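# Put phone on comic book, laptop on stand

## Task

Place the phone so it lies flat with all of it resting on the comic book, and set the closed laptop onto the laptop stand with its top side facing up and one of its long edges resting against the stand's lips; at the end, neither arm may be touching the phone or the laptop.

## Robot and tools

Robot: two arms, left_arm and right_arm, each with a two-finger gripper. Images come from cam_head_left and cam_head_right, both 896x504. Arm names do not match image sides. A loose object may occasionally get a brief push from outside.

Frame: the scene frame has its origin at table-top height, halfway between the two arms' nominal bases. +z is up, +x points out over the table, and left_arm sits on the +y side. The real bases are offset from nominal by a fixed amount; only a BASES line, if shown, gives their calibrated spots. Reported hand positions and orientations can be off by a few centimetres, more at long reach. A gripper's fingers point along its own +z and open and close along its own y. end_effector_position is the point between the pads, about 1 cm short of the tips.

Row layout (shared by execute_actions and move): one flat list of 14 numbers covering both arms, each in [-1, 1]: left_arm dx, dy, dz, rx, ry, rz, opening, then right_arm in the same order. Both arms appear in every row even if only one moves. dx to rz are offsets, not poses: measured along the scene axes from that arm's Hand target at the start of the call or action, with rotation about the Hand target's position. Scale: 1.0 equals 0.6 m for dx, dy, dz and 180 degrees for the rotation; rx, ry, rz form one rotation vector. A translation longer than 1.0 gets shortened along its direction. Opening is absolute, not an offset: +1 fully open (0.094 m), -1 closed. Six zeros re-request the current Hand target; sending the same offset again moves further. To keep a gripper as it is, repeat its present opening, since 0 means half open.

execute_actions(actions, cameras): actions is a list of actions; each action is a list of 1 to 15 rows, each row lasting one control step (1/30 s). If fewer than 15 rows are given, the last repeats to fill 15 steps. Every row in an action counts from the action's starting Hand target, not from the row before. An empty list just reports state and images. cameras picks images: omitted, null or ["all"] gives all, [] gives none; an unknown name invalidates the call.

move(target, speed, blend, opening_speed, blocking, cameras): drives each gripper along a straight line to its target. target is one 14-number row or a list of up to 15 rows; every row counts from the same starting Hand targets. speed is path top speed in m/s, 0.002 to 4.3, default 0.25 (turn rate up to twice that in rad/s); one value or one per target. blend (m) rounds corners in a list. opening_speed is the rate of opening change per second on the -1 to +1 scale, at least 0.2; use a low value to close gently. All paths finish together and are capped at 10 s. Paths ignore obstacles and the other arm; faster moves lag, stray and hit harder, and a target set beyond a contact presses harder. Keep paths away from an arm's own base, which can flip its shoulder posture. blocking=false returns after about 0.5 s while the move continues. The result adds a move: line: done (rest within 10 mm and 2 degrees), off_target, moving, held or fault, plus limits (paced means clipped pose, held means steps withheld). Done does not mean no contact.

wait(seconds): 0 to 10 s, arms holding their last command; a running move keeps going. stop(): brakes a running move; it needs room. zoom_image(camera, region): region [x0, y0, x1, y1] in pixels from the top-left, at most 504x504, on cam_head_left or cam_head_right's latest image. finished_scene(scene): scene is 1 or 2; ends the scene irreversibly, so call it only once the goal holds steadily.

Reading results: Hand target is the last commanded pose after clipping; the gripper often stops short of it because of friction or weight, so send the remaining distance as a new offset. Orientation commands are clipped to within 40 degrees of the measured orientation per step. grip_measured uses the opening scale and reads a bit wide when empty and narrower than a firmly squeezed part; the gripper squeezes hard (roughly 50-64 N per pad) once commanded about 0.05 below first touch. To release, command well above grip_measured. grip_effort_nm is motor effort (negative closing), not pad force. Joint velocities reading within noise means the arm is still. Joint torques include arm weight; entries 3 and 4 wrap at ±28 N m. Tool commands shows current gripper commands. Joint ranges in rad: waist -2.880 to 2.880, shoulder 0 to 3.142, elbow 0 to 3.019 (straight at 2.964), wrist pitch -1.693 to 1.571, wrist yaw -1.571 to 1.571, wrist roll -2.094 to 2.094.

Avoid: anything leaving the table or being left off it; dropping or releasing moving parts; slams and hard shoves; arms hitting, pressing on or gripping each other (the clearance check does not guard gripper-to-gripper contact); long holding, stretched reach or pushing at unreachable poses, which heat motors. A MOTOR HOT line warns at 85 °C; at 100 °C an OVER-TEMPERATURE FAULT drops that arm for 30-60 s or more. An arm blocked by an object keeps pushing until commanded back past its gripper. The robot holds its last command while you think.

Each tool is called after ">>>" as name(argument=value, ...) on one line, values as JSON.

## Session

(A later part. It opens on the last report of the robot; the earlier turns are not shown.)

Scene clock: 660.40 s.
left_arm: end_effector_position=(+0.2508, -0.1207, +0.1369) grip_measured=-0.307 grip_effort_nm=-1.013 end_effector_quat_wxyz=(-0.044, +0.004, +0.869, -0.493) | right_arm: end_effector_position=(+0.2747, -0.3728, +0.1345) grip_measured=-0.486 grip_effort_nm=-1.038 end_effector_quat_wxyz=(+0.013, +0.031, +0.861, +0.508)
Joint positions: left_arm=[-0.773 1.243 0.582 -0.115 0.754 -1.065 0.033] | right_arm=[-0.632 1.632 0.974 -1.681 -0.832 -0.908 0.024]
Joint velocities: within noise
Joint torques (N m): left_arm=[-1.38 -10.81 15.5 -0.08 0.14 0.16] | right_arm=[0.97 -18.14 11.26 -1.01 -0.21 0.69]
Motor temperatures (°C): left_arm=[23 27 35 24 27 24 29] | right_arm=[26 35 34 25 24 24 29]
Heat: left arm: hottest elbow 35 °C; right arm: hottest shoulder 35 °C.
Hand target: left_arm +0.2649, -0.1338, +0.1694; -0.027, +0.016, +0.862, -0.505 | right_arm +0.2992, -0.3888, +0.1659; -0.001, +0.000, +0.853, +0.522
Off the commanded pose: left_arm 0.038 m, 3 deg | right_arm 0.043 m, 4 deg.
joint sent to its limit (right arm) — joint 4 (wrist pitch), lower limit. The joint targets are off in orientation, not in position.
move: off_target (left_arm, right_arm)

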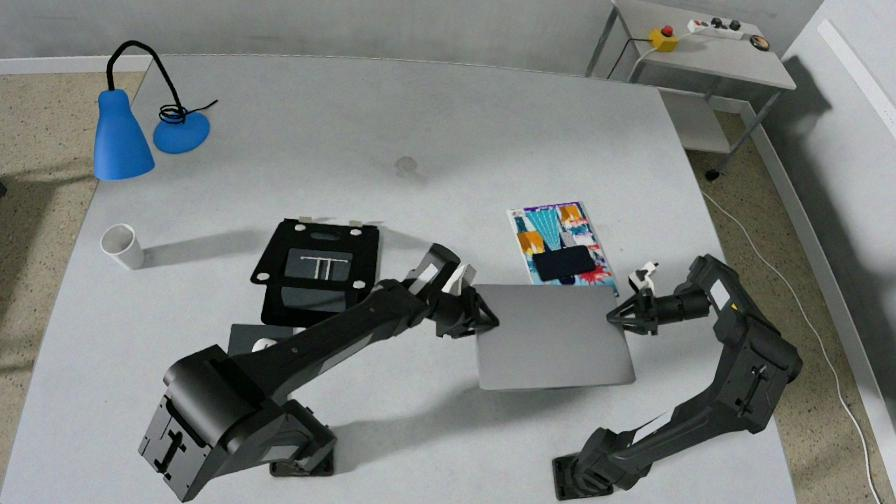

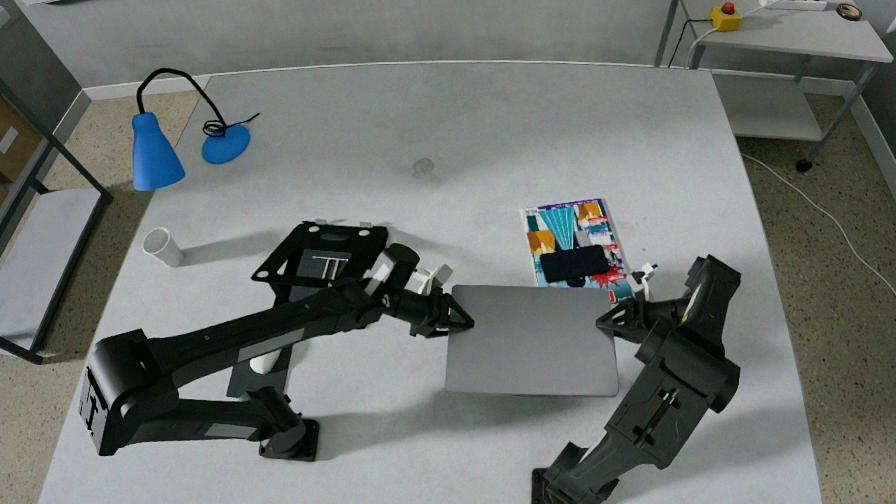

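>>> move(target=[[0.0,0.0,0.11,0,0,0,-1,0.0,0.0,0.11,0,0,0,-1],[0.1,0.55,0.12,0,0,0,-1,0.1,0.55,0.12,0,0,0,-1]], speed=0.1, blend=[0.02,0])

>>> zoom_image(camera="cam_head_left", region=[230, 180, 530, 380])

>>> zoom_image(camera="cam_head_right", region=[230, 180, 530, 380])

Scene clock: 674.37 s.
left_arm: end_effector_position=(+0.3054, +0.1839, +0.2101) grip_measured=-0.353 grip_effort_nm=-1.009 end_effector_quat_wxyz=(-0.021, -0.036, +0.865, -0.499) | right_arm: end_effector_position=(+0.3504, -0.0631, +0.2114) grip_measured=-0.487 grip_effort_nm=-1.043 end_effector_quat_wxyz=(-0.018, -0.013, +0.851, +0.525)
Joint positions: left_arm=[0.29 1.267 0.861 -1.66 0.965 0.498 0.03] | right_arm=[0.231 1.398 0.974 -0.789 -1.072 0.42 0.024]
Joint velocities: within noise
Joint torques (N m): left_arm=[-1.08 -10.7 17.1 -1.25 -0.46 0.16] | right_arm=[1.14 -16.09 10.66 0.85 0.4 0.8]
Motor temperatures (°C): left_arm=[23 27 38 24 27 24 29] | right_arm=[26 35 37 25 24 24 29]
Heat: left arm: hottest elbow 38 °C; right arm: hottest elbow 37 °C.
Hand target: left_arm +0.3250, +0.1961, +0.2414; -0.027, +0.016, +0.862, -0.505 | right_arm +0.3592, -0.0589, +0.2379; -0.001, +0.001, +0.853, +0.522
Off the commanded pose: left_arm 0.039 m, 6 deg | right_arm 0.028 m, 3 deg.
joint sent to its limit (left arm) — joint 4 (wrist pitch), lower limit. The joint targets are off in orientation, not in position.
move: off_target (left_arm, right_arm)

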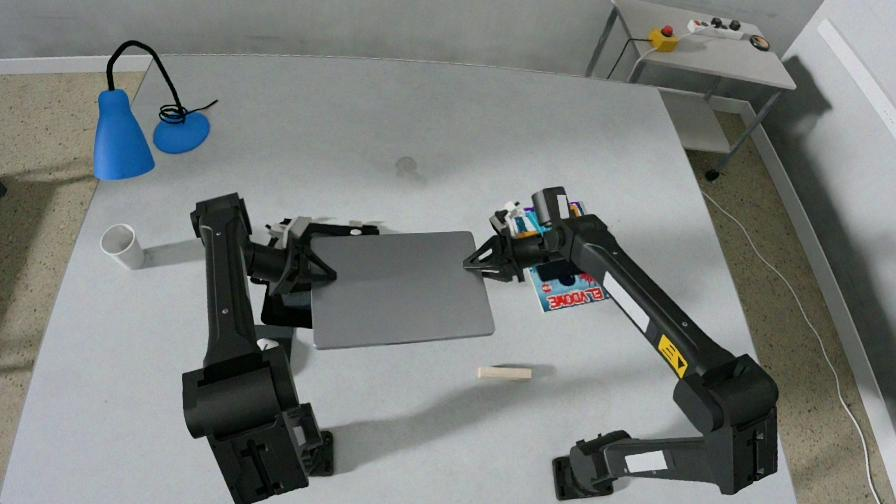

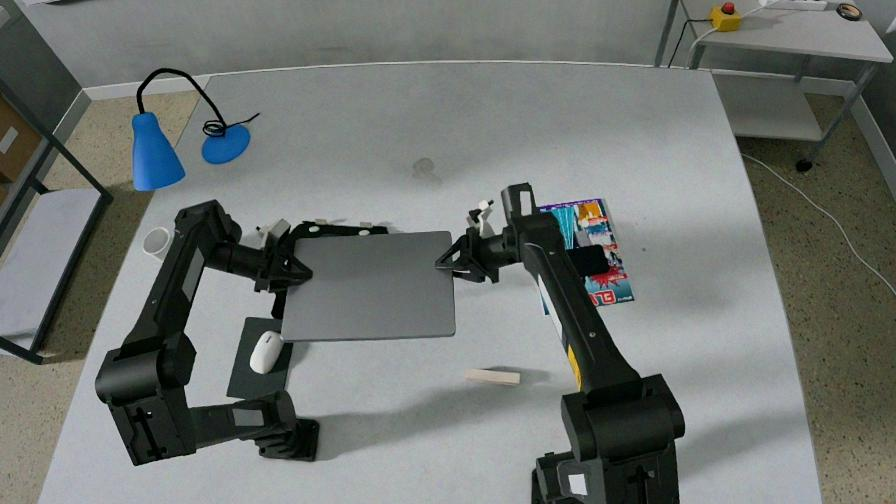

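Scaled by 1.680.

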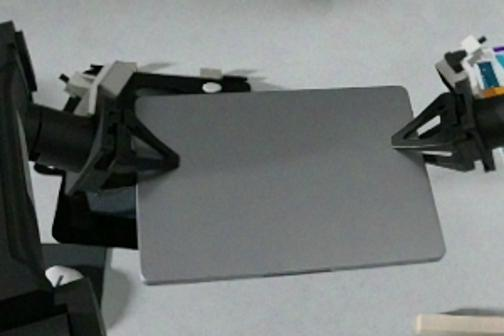

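Scaled by 1.680.

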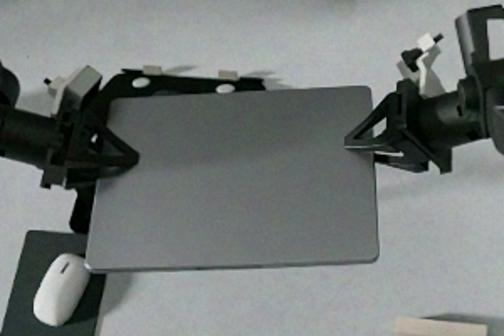

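>>> move(target=[[0.18,0.24,0.0,0,0,0,-1,0.13,0.24,0.0,0,0,0,-1],[0.29,0.28,0.0,0,0.1,-0.044,-1,0.22,0.28,0.0,0,0.1,-0.044,-1]], speed=0.1, blend=[0.02,0])

>>> zoom_image(camera="cam_head_left", region=[190, 130, 490, 330])

>>> zoom_image(camera="cam_head_right", region=[190, 130, 490, 330])

Scene clock: 685.83 s.
left_arm: end_effector_position=(+0.4679, +0.3443, +0.1942) grip_measured=-0.324 grip_effort_nm=-1.004 end_effector_quat_wxyz=(-0.024, -0.160, +0.886, -0.434) | right_arm: end_effector_position=(+0.4715, +0.0951, +0.1898) grip_measured=-0.466 grip_effort_nm=-1.038 end_effector_quat_wxyz=(-0.112, +0.137, +0.847, +0.502)
Joint positions: left_arm=[0.482 1.74 1.408 -1.682 0.812 0.347 0.032] | right_arm=[0.457 1.803 1.391 -0.527 -0.946 1.115 0.025]
Joint velocities: within noise
Joint torques (N m): left_arm=[-1.32 -19.25 20.22 -0.51 -0.46 0.16] | right_arm=[0.91 -22.3 15.01 -0.03 -0.03 0.63]
Motor temperatures (°C): left_arm=[23 27 40 24 27 24 29] | right_arm=[26 36 39 25 24 24 29]
Heat: left arm: hottest elbow 40 °C; right arm: hottest elbow 39 °C.
Hand target: left_arm +0.4989, +0.3642, +0.2415; -0.196, -0.004, +0.844, -0.499 | right_arm +0.4911, +0.1093, +0.2378; -0.098, +0.141, +0.841, +0.514
Off the commanded pose: left_arm 0.060 m, 28 deg | right_arm 0.054 m, 2 deg.
joint read past its limit (left arm) — joint 4 (wrist pitch), lower limit.
joint sent to its limit (left arm) — joint 4 (wrist pitch), lower limit. The joint targets are off in position and orientation.
move: off_target (left_arm, right_arm)

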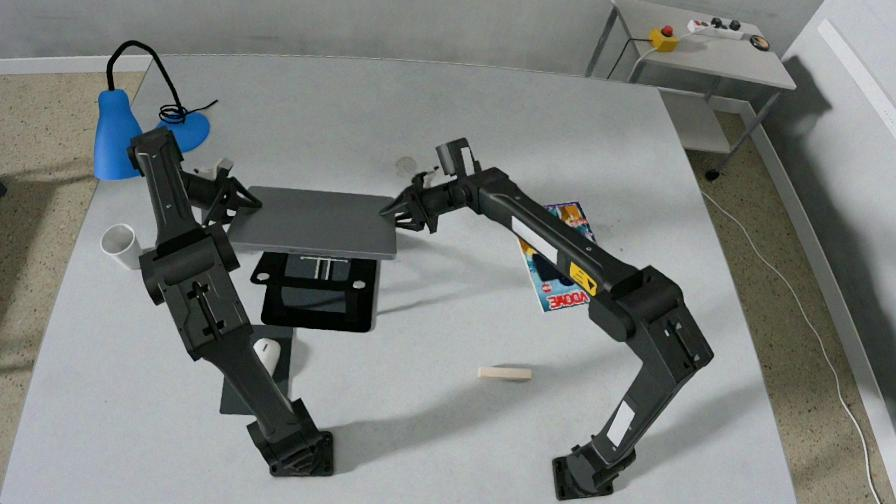

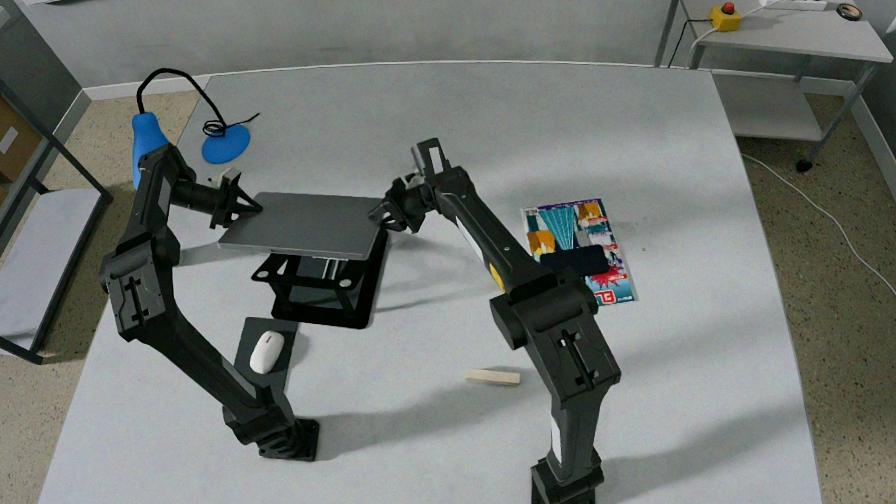

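Scaled by 1.680.

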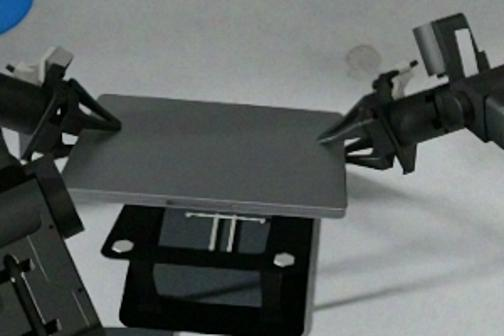

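Scaled by 1.680.

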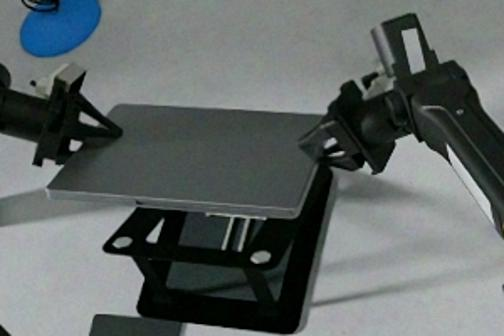

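>>> move(target=[[0.005,0.0,-0.13,0,0,0,-1,0.005,0.0,-0.13,0,0,0,-1]], speed=0.07)

>>> zoom_image(camera="cam_head_left", region=[190, 150, 490, 350])

>>> zoom_image(camera="cam_head_right", region=[190, 150, 490, 350])

Scene clock: 697.23 s.
left_arm: end_effector_position=(+0.4780, +0.3531, +0.1328) grip_measured=-0.326 grip_effort_nm=-1.009 end_effector_quat_wxyz=(-0.070, -0.151, +0.879, -0.446) | right_arm: end_effector_position=(+0.4853, +0.1055, +0.1367) grip_measured=-0.470 grip_effort_nm=-1.038 end_effector_quat_wxyz=(-0.111, +0.134, +0.846, +0.503)
Joint positions: left_arm=[0.482 1.899 1.437 -1.682 0.787 0.414 0.032] | right_arm=[0.462 1.904 1.385 -0.411 -0.947 1.116 0.025]
Joint velocities: within noise
Joint torques (N m): left_arm=[-2.73 -20.6 16.14 -0.35 -1.03 0.47] | right_arm=[0.32 -23.77 9.24 1.28 -0.09 0.48]
Motor temperatures (°C): left_arm=[23 27 43 24 27 24 29] | right_arm=[26 37 41 25 24 24 29]
Heat: left arm: hottest elbow 43 °C; right arm: hottest elbow 41 °C.
Hand target: left_arm +0.5019, +0.3641, +0.1634; -0.196, -0.004, +0.844, -0.498 | right_arm +0.4942, +0.1092, +0.1599; -0.098, +0.141, +0.841, +0.514
Off the commanded pose: left_arm 0.041 m, 23 deg | right_arm 0.025 m, 2 deg.
joint read past its limit (left arm) — joint 4 (wrist pitch), lower limit.
joint sent to its limit (left arm) — joint 4 (wrist pitch), lower limit. The joint targets are off in orientation, not in position.
move: off_target (left_arm, right_arm)

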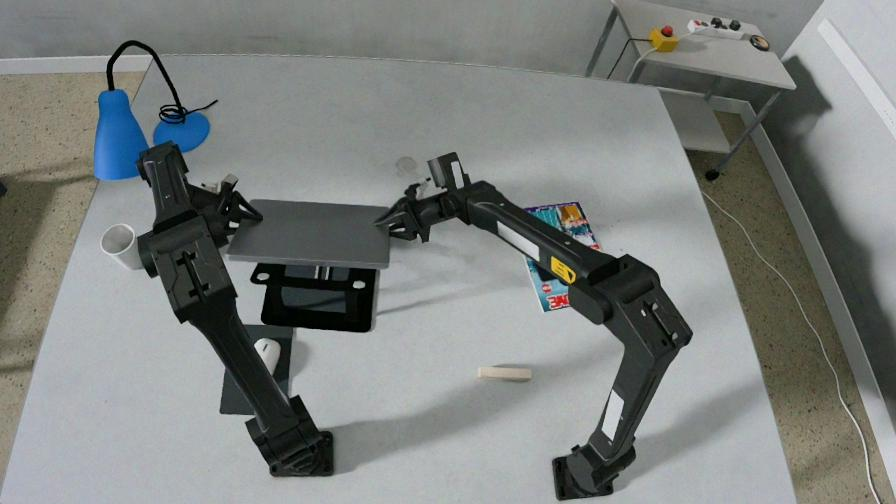

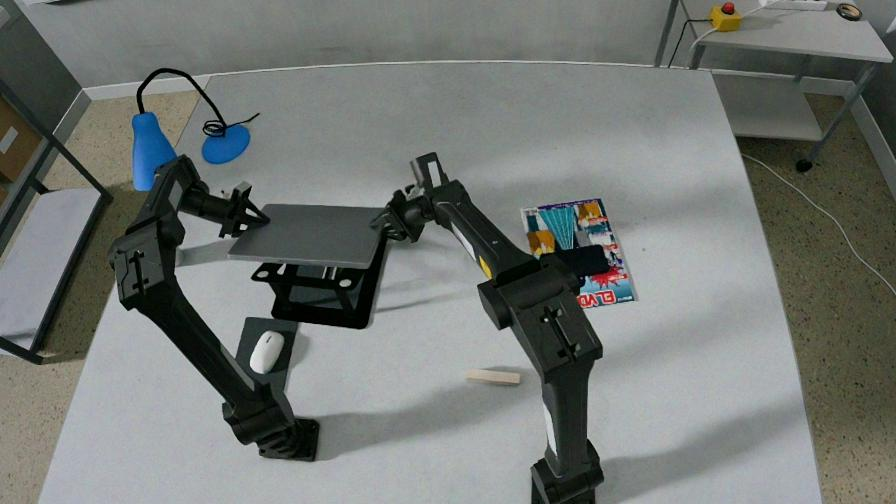

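Scaled by 1.680.

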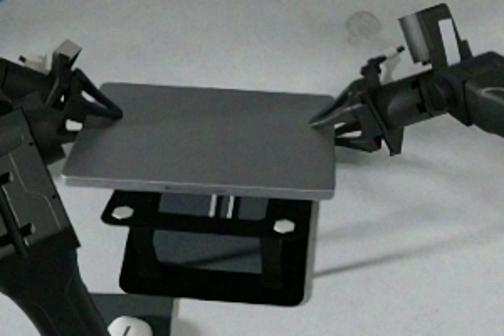

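Scaled by 1.680.

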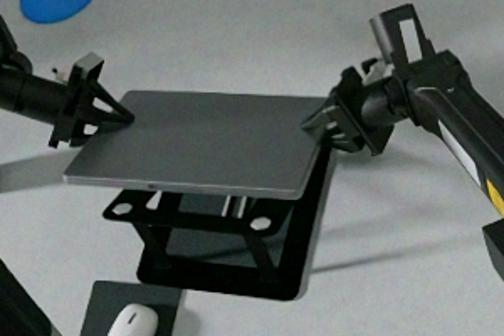

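>>> move(target=[[-0.035,-0.025,0,0,0,0,-1,-0.04,-0.025,0,0,0,0,-1],[-0.035,-0.025,-0.07,0,0,0,-1,-0.04,-0.025,-0.075,0,0,0,-1]], speed=0.05)

>>> zoom_image(camera="cam_head_left", region=[190, 150, 490, 350])

>>> zoom_image(camera="cam_head_right", region=[190, 150, 490, 350])

Scene clock: 708.80 s.
left_arm: end_effector_position=(+0.4766, +0.3443, +0.1038) grip_measured=-0.332 grip_effort_nm=-1.009 end_effector_quat_wxyz=(-0.090, -0.113, +0.882, -0.448) | right_arm: end_effector_position=(+0.4663, +0.0956, +0.1044) grip_measured=-0.470 grip_effort_nm=-1.038 end_effector_quat_wxyz=(-0.106, +0.142, +0.843, +0.508)
Joint positions: left_arm=[0.459 1.962 1.437 -1.682 0.761 0.495 0.031] | right_arm=[0.462 1.895 1.262 -0.262 -0.939 1.153 0.025]
Joint velocities: within noise
Joint torques (N m): left_arm=[-2.14 -22.24 9.92 -0.54 -0.96 0.53] | right_arm=[0.09 -22.59 7.76 1.16 -0.34 0.16]
Motor temperatures (°C): left_arm=[23 27 43 24 28 24 30] | right_arm=[26 39 40 25 24 24 29]
Heat: left arm: hottest elbow 43 °C; right arm: hottest elbow 40 °C.
Hand target: left_arm +0.4809, +0.3490, +0.1213; -0.196, -0.004, +0.844, -0.499 | right_arm +0.4701, +0.0942, +0.1147; -0.098, +0.141, +0.841, +0.514
Off the commanded pose: left_arm 0.019 m, 19 deg | right_arm 0.011 m, 1 deg.
joint read past its limit (left arm) — joint 4 (wrist pitch), lower limit.
joint sent to its limit (left arm) — joint 4 (wrist pitch), lower limit. The joint targets are off in orientation, not in position.
move: off_target (left_arm, right_arm)

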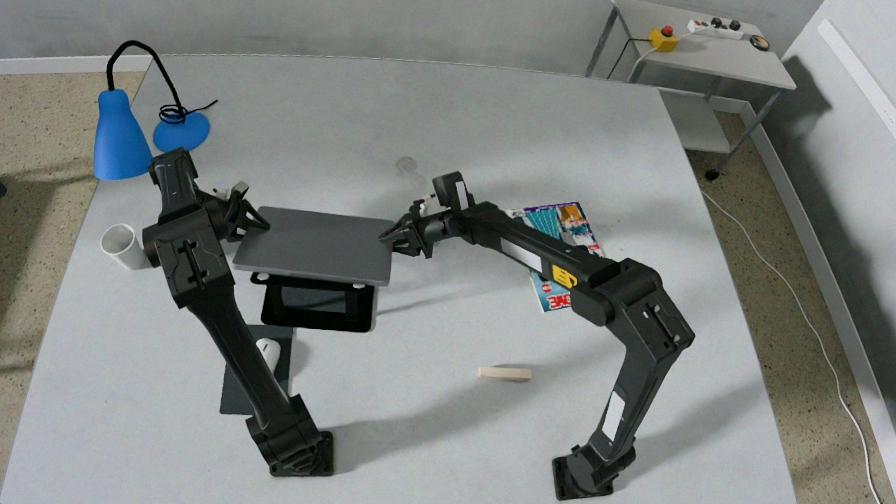

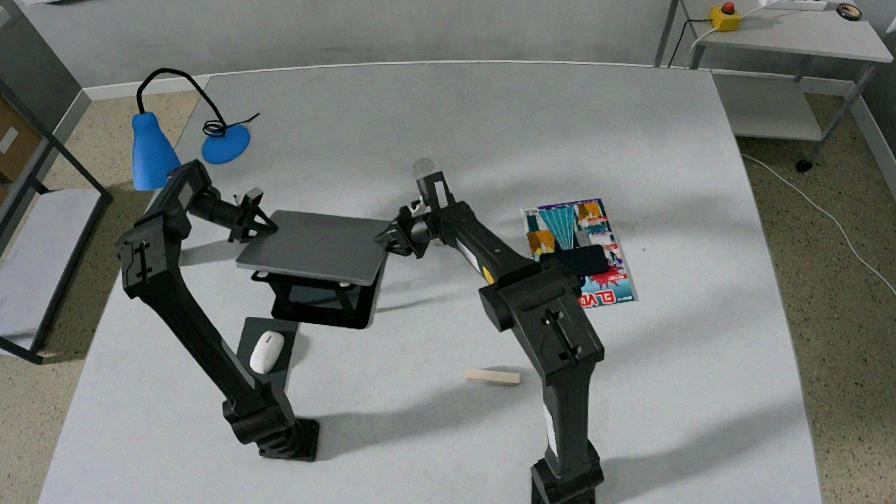

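Scaled by 1.680.

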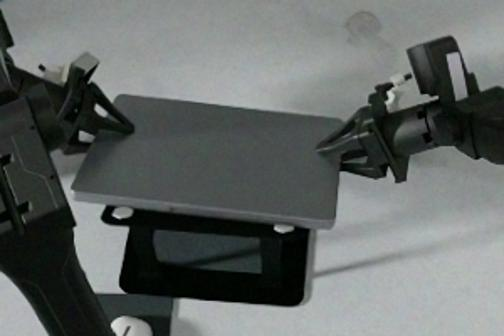

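Scaled by 1.680.

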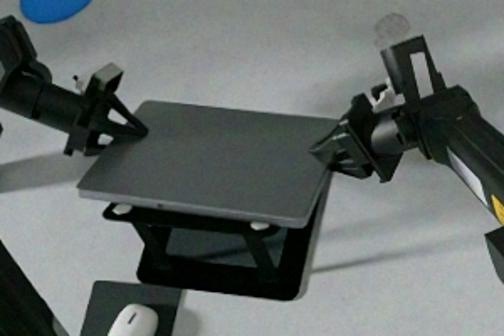

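>>> move(target=[[-0.01,0,0,0,0,0,-1,0.025,0,0,0,0,0,-1],[-0.01,0,-0.05,0,0,0,-1,0.025,0,-0.045,0,0,0,-1]], speed=0.05)

>>> zoom_image(camera="cam_head_left", region=[190, 150, 490, 350])

>>> zoom_image(camera="cam_head_right", region=[190, 150, 490, 350])

Scene clock: 717.40 s.
left_arm: end_effector_position=(+0.4714, +0.3431, +0.0810) grip_measured=-0.332 grip_effort_nm=-1.009 end_effector_quat_wxyz=(-0.118, -0.124, +0.875, -0.452) | right_arm: end_effector_position=(+0.4658, +0.0954, +0.0861) grip_measured=-0.477 grip_effort_nm=-1.028 end_effector_quat_wxyz=(-0.121, +0.151, +0.841, +0.505)
Joint positions: left_arm=[0.459 2.011 1.43 -1.682 0.75 0.487 0.031] | right_arm=[0.46 1.931 1.262 -0.25 -0.953 1.165 0.025]
Joint velocities: within noise
Joint torques (N m): left_arm=[-2.49 -21.42 9.47 -0.76 -1.1 1.05] | right_arm=[-0.62 -19.84 9.46 1.76 -0.1 -0.11]
Motor temperatures (°C): left_arm=[23 29 42 24 28 24 30] | right_arm=[26 39 40 25 24 24 29]
Heat: left arm: hottest elbow 42 °C; right arm: hottest elbow 40 °C.
Hand target: left_arm +0.4749, +0.3491, +0.0914; -0.196, -0.004, +0.844, -0.498 | right_arm +0.4851, +0.0942, +0.0877; -0.098, +0.141, +0.841, +0.514
Off the commanded pose: left_arm 0.012 m, 18 deg | right_arm 0.019 m, 3 deg.
joint read past its limit (left arm) — joint 4 (wrist pitch), lower limit.
joint sent to its limit (left arm) — joint 4 (wrist pitch), lower limit. The joint targets are off in orientation, not in position.
move: off_target (left_arm, right_arm)

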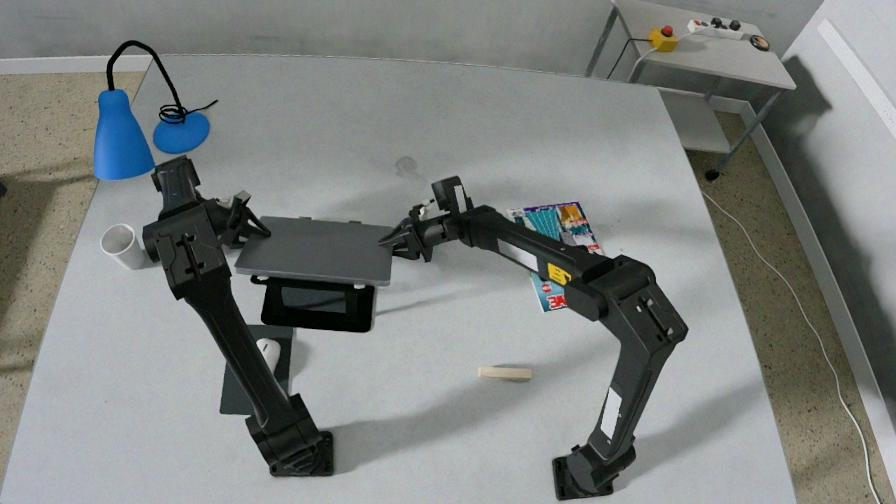

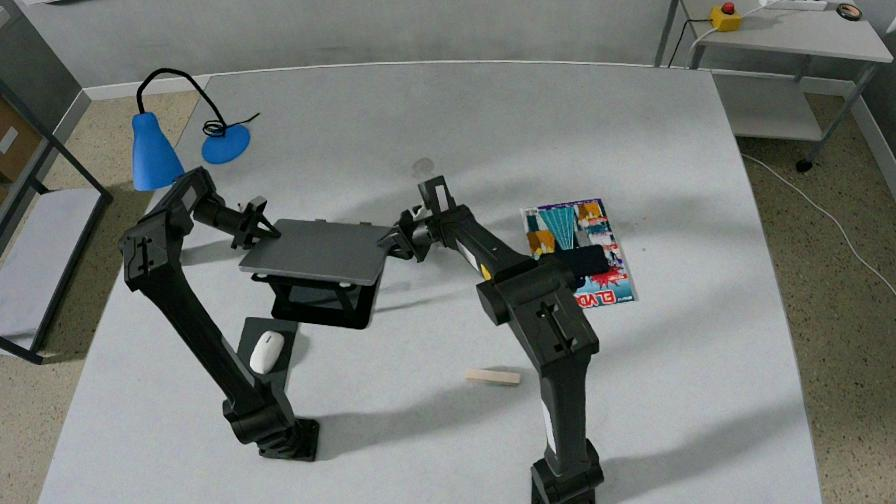

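Scaled by 1.680.

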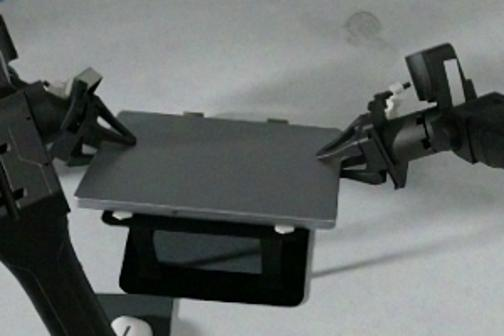

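Scaled by 1.680.

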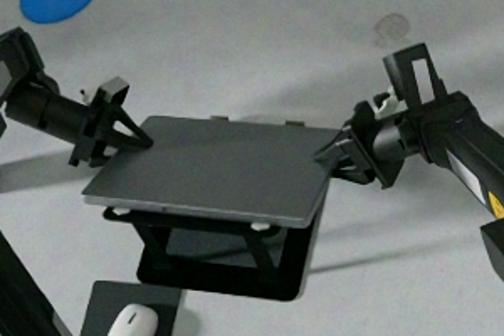

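>>> move(target=[[0.01,0,-0.035,0,0,0,-1,0.01,0,-0.035,0,0,0,-1],[0.04,0,-0.045,0,0,0,-1,0.045,0,-0.045,0,0,0,-1]], speed=0.05)

>>> zoom_image(camera="cam_head_left", region=[220, 190, 420, 340])

>>> zoom_image(camera="cam_head_right", region=[220, 190, 420, 340])

Scene clock: 724.50 s.
left_arm: end_effector_position=(+0.4872, +0.3456, +0.0624) grip_measured=-0.333 grip_effort_nm=-1.004 end_effector_quat_wxyz=(-0.125, -0.134, +0.868, -0.461) | right_arm: end_effector_position=(+0.4852, +0.0970, +0.0687) grip_measured=-0.497 grip_effort_nm=-1.033 end_effector_quat_wxyz=(-0.125, +0.156, +0.835, +0.513)
Joint positions: left_arm=[0.452 2.082 1.481 -1.683 0.77 0.474 0.031] | right_arm=[0.446 1.998 1.306 -0.216 -0.973 1.179 0.024]
Joint velocities: within noise
Joint torques (N m): left_arm=[-2.96 -20.07 11.74 -0.62 -1.4 1.19] | right_arm=[-1.03 -18.73 11.25 0.7 0.17 -0.43]
Motor temperatures (°C): left_arm=[23 29 41 24 28 24 30] | right_arm=[26 38 40 25 24 24 29]
Heat: left arm: hottest elbow 41 °C; right arm: hottest elbow 40 °C.
Hand target: left_arm +0.4989, +0.3493, +0.0644; -0.196, -0.004, +0.844, -0.498 | right_arm +0.5121, +0.0944, +0.0609; -0.098, +0.141, +0.841, +0.514
Off the commanded pose: left_arm 0.012 m, 18 deg | right_arm 0.028 m, 4 deg.
joint read past its limit (left arm) — joint 4 (wrist pitch), lower limit.
joint sent to its limit (left arm) — joint 4 (wrist pitch), lower limit. The joint targets are off in orientation, not in position.
move: off_target (left_arm, right_arm)

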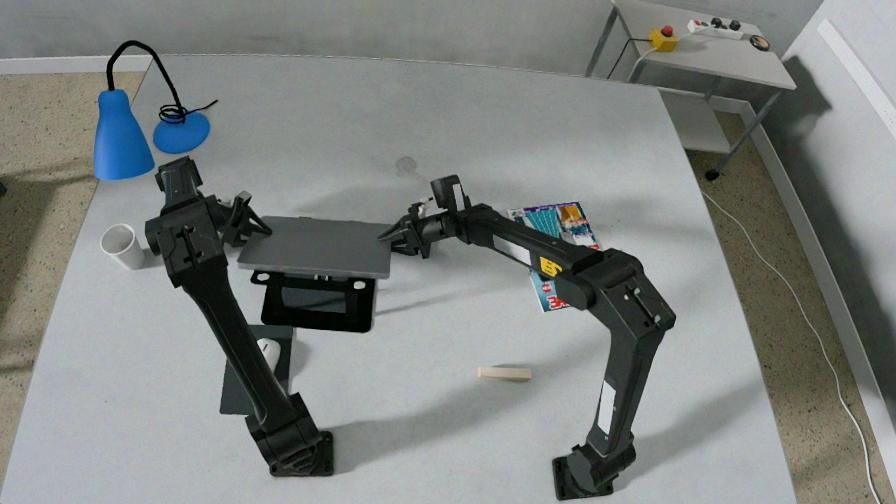

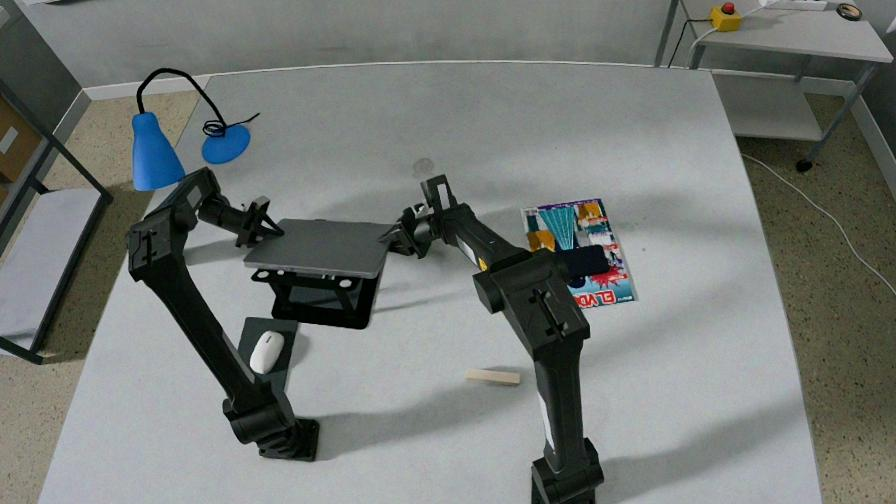

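Scaled by 2.520.

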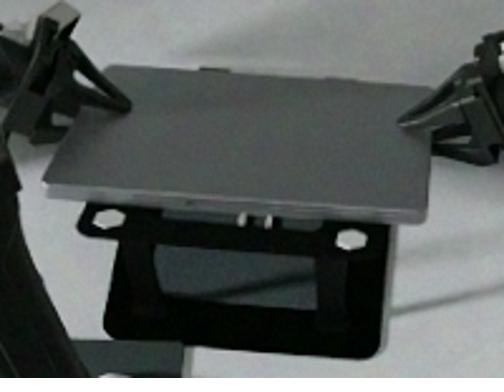

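Scaled by 2.520.

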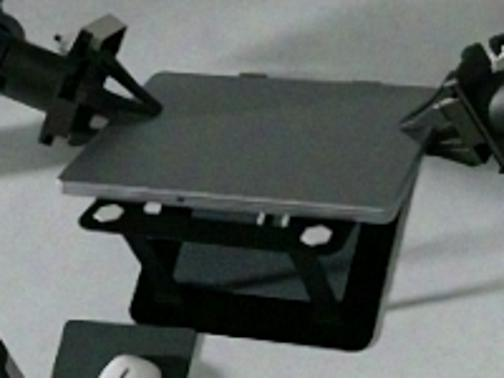

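>>> move(target=[[0,0,-0.005,0,0,0,-1,0,0,-0.005,0,0,0,-1],[0,0,-0.005,0,0,0,-0.1,0,0,-0.005,0,0,0,-0.25]], speed=0.05, opening_speed=0.25)

>>> zoom_image(camera="cam_head_left", region=[220, 190, 420, 340])

>>> zoom_image(camera="cam_head_right", region=[220, 190, 420, 340])

Scene clock: 737.03 s.
left_arm: end_effector_position=(+0.4877, +0.3475, +0.0608) grip_measured=-0.102 grip_effort_nm=0.120 end_effector_quat_wxyz=(-0.107, -0.069, +0.884, -0.450) | right_arm: end_effector_position=(+0.4917, +0.0937, +0.0624) grip_measured=-0.251 grip_effort_nm=0.066 end_effector_quat_wxyz=(-0.107, +0.140, +0.841, +0.512)
Joint positions: left_arm=[0.444 2.084 1.497 -1.683 0.726 0.591 0.042] | right_arm=[0.438 2.012 1.315 -0.216 -0.962 1.126 0.035]
Joint velocities: within noise
Joint torques (N m): left_arm=[-2.26 -20.01 10.61 -0.7 -0.14 0.23] | right_arm=[-0.5 -19.31 10.71 0.77 -0.24 0.03]
Motor temperatures (°C): left_arm=[23 29 40 24 29 25 30] | right_arm=[26 39 42 25 24 24 29]
Heat: left arm: hottest elbow 40 °C; right arm: hottest elbow 42 °C.
Hand target: left_arm +0.4989, +0.3492, +0.0614; -0.196, -0.004, +0.844, -0.499 | right_arm +0.5121, +0.0943, +0.0579; -0.098, +0.141, +0.841, +0.514
Off the commanded pose: left_arm 0.011 m, 15 deg | right_arm 0.021 m, 1 deg.
joint read past its limit (left arm) — joint 4 (wrist pitch), lower limit.
joint sent to its limit (left arm) — joint 4 (wrist pitch), lower limit. The joint targets are off in orientation, not in position.
move: off_target (left_arm, right_arm); target 2's new opening was sent with left_arm's hand 0.012 m and 18 deg from that target

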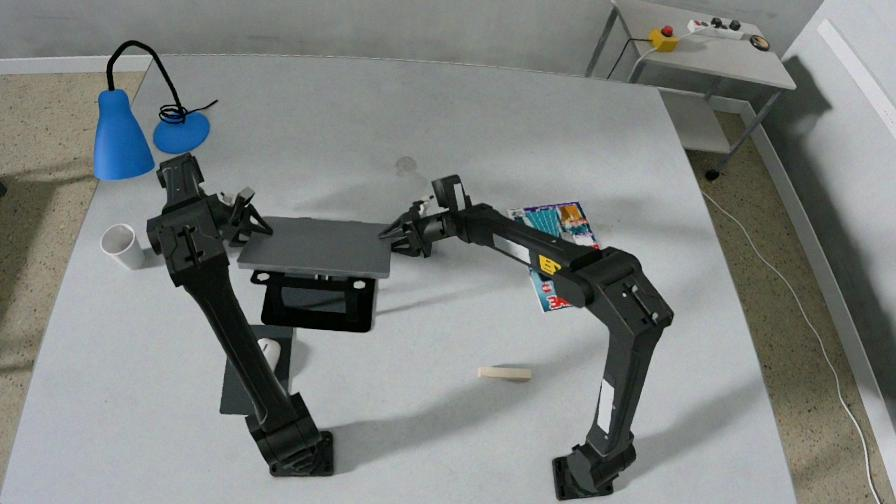

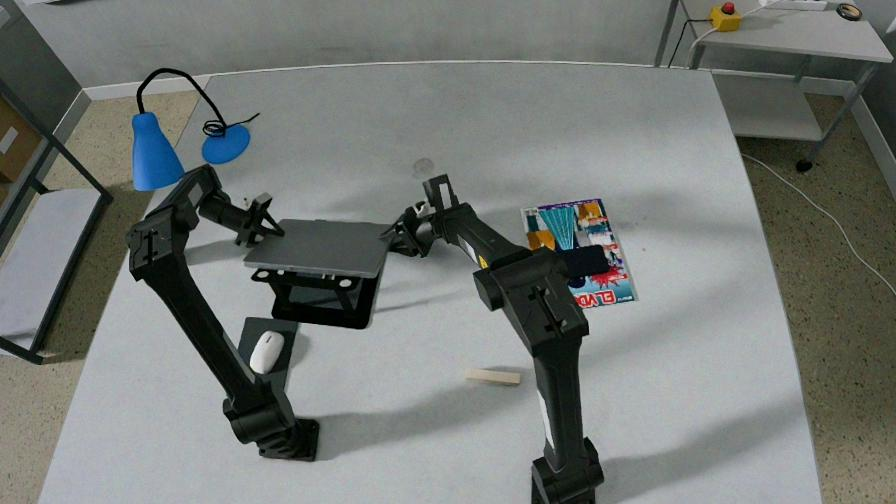

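Scaled by 2.520.

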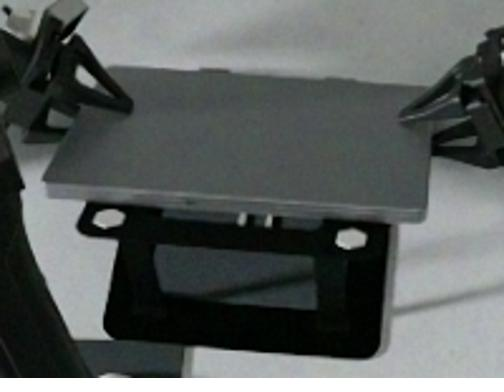

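Scaled by 2.520.

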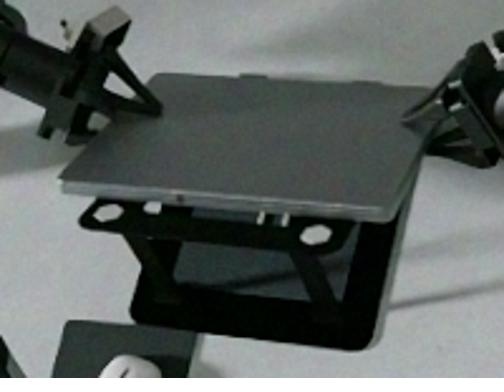

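>>> move(target=[[0,0.13,0.045,0,0,0,0.1,0,-0.13,0.06,0,0,0,0]], speed=0.08)

>>> zoom_image(camera="cam_head_left", region=[220, 190, 420, 340])

>>> zoom_image(camera="cam_head_right", region=[220, 190, 420, 340])

Scene clock: 742.43 s.
left_arm: end_effector_position=(+0.4811, +0.4099, +0.0646) grip_measured=+0.098 grip_effort_nm=0.115 end_effector_quat_wxyz=(-0.081, -0.086, +0.901, -0.418) | right_arm: end_effector_position=(+0.5048, +0.0202, +0.0769) grip_measured=-0.001 grip_effort_nm=0.066 end_effector_quat_wxyz=(-0.111, +0.146, +0.842, +0.508)
Joint positions: left_arm=[0.545 2.084 1.551 -1.683 0.647 0.607 0.052] | right_arm=[0.312 1.968 1.315 -0.437 -1.025 0.936 0.047]
Joint velocities: within noise
Joint torques (N m): left_arm=[-1.49 -22.59 12.97 -0.79 0.17 0.15] | right_arm=[-0.32 -23.41 8.05 0.38 -0.49 0.02]
Motor temperatures (°C): left_arm=[23 30 40 24 29 25 29] | right_arm=[26 39 41 25 24 24 29]
Heat: left arm: hottest elbow 40 °C; right arm: hottest elbow 41 °C.
Hand target: left_arm +0.4989, +0.4272, +0.0884; -0.196, -0.004, +0.844, -0.499 | right_arm +0.5120, +0.0163, +0.0938; -0.098, +0.141, +0.841, +0.514
Off the commanded pose: left_arm 0.034 m, 20 deg | right_arm 0.019 m, 2 deg.
joint read past its limit (left arm) — joint 4 (wrist pitch), lower limit.
joint sent to its limit (left arm) — joint 4 (wrist pitch), lower limit. The joint targets are off in orientation, not in position.
move: off_target (left_arm, right_arm)

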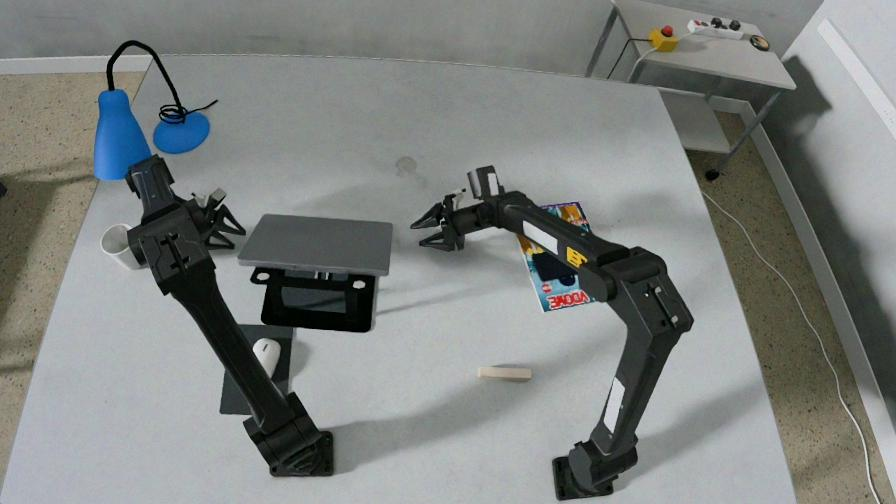

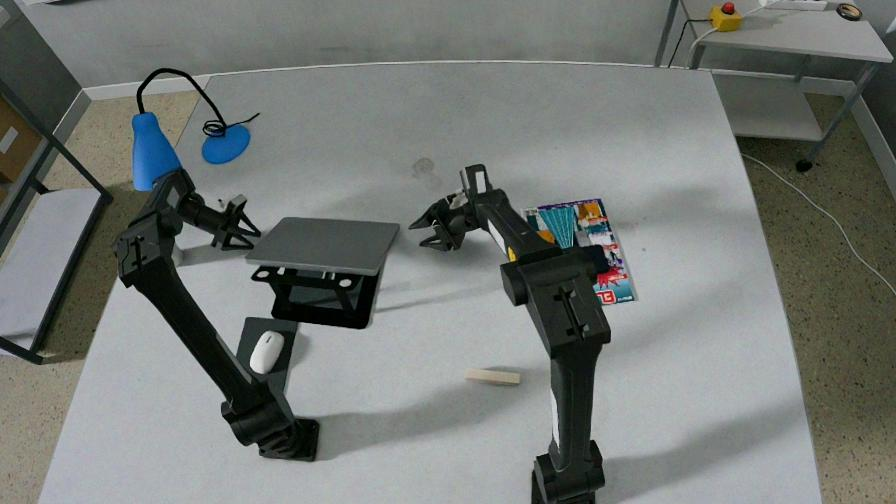

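Scaled by 2.520.

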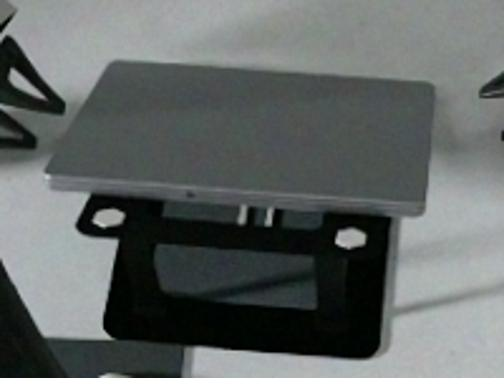

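Scaled by 2.520.

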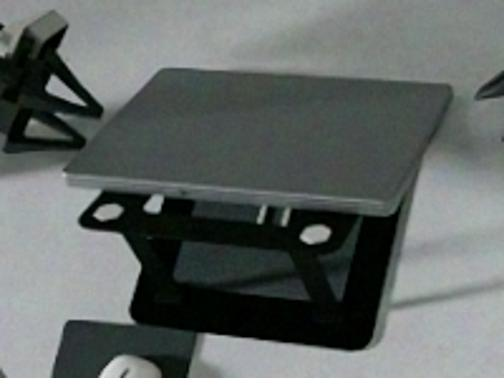

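>>> move(target=[[-0.05,0.06,0.3,0,0,0,0.1,0,-0.2,0.3,0,0,0,0]], speed=0.2)

>>> zoom_image(camera="cam_head_left", region=[250, 195, 410, 295])

>>> zoom_image(camera="cam_head_right", region=[240, 195, 410, 295])

Scene clock: 764.23 s.
left_arm: end_effector_position=(+0.4653, +0.4535, +0.2545) grip_measured=+0.098 grip_effort_nm=0.115 end_effector_quat_wxyz=(+0.096, -0.141, +0.924, -0.341) | right_arm: end_effector_position=(+0.4958, -0.1022, +0.2523) grip_measured=-0.001 grip_effort_nm=0.061 end_effector_quat_wxyz=(-0.120, +0.154, +0.839, +0.507)
Joint positions: left_arm=[0.654 1.694 1.582 -1.68 0.697 0.46 0.052] | right_arm=[0.097 1.75 1.521 -1.243 -1.094 0.525 0.047]
Joint velocities: within noise
Joint torques (N m): left_arm=[-0.32 -17.49 13.04 -0.03 0.51 -0.01] | right_arm=[-0.09 -19.14 12.75 -0.05 -0.57 -0.01]
Motor temperatures (°C): left_arm=[23 32 39 24 28 24 29] | right_arm=[26 38 40 25 24 24 28]
Heat: left arm: hottest elbow 39 °C; right arm: hottest elbow 40 °C.
Hand target: left_arm +0.4689, +0.4632, +0.2684; -0.180, -0.012, +0.852, -0.491 | right_arm +0.5121, -0.1038, +0.2738; -0.098, +0.141, +0.841, +0.514
Off the commanded pose: left_arm 0.017 m, 42 deg; orientation clipped | right_arm 0.027 m, 3 deg.
joint sent to its limit (left arm) — joint 4 (wrist pitch), lower limit. The joint targets are off in orientation, not in position.
move: off_target (left_arm, right_arm); limits=paced

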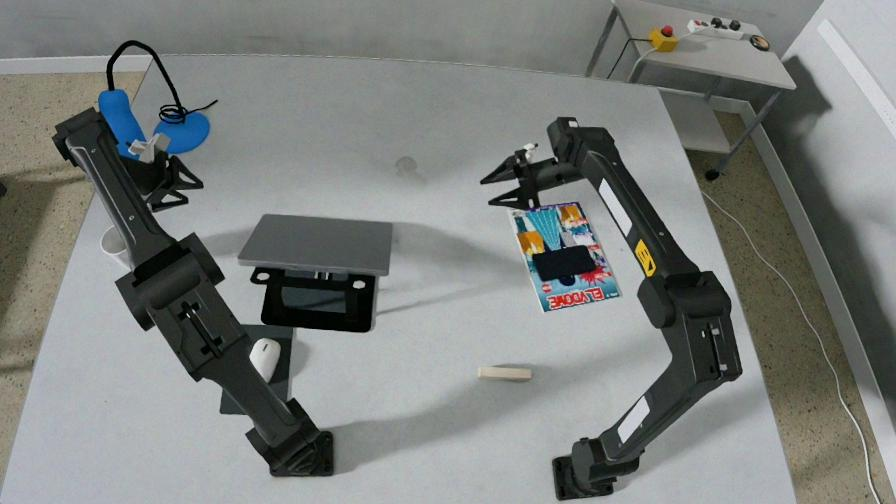

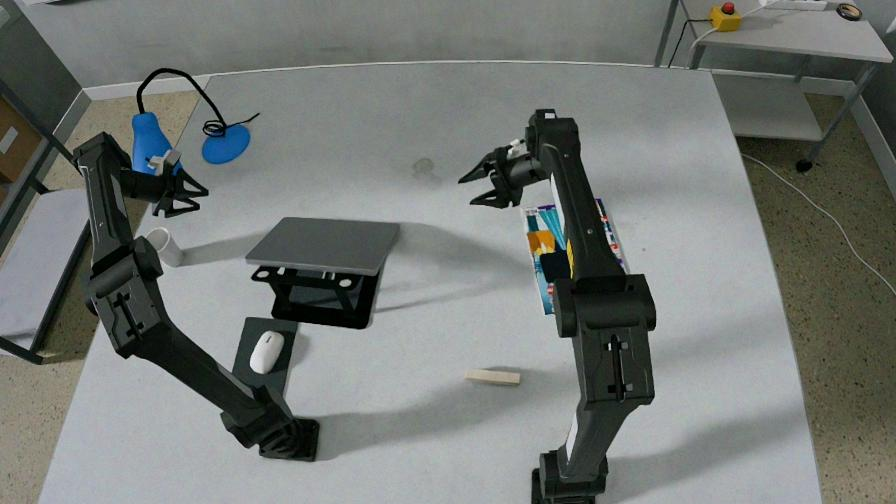

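Scaled by 3.150.

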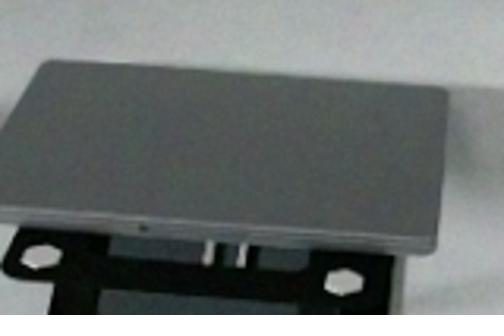

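Scaled by 2.965.

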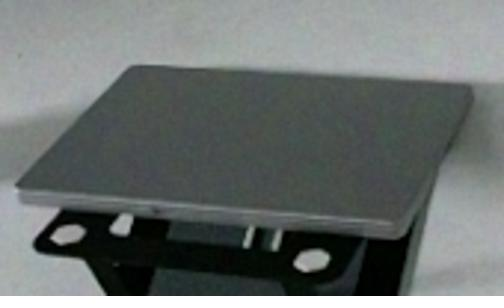

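>>> finished_scene(scene=1)

The scene is finished: the task was done.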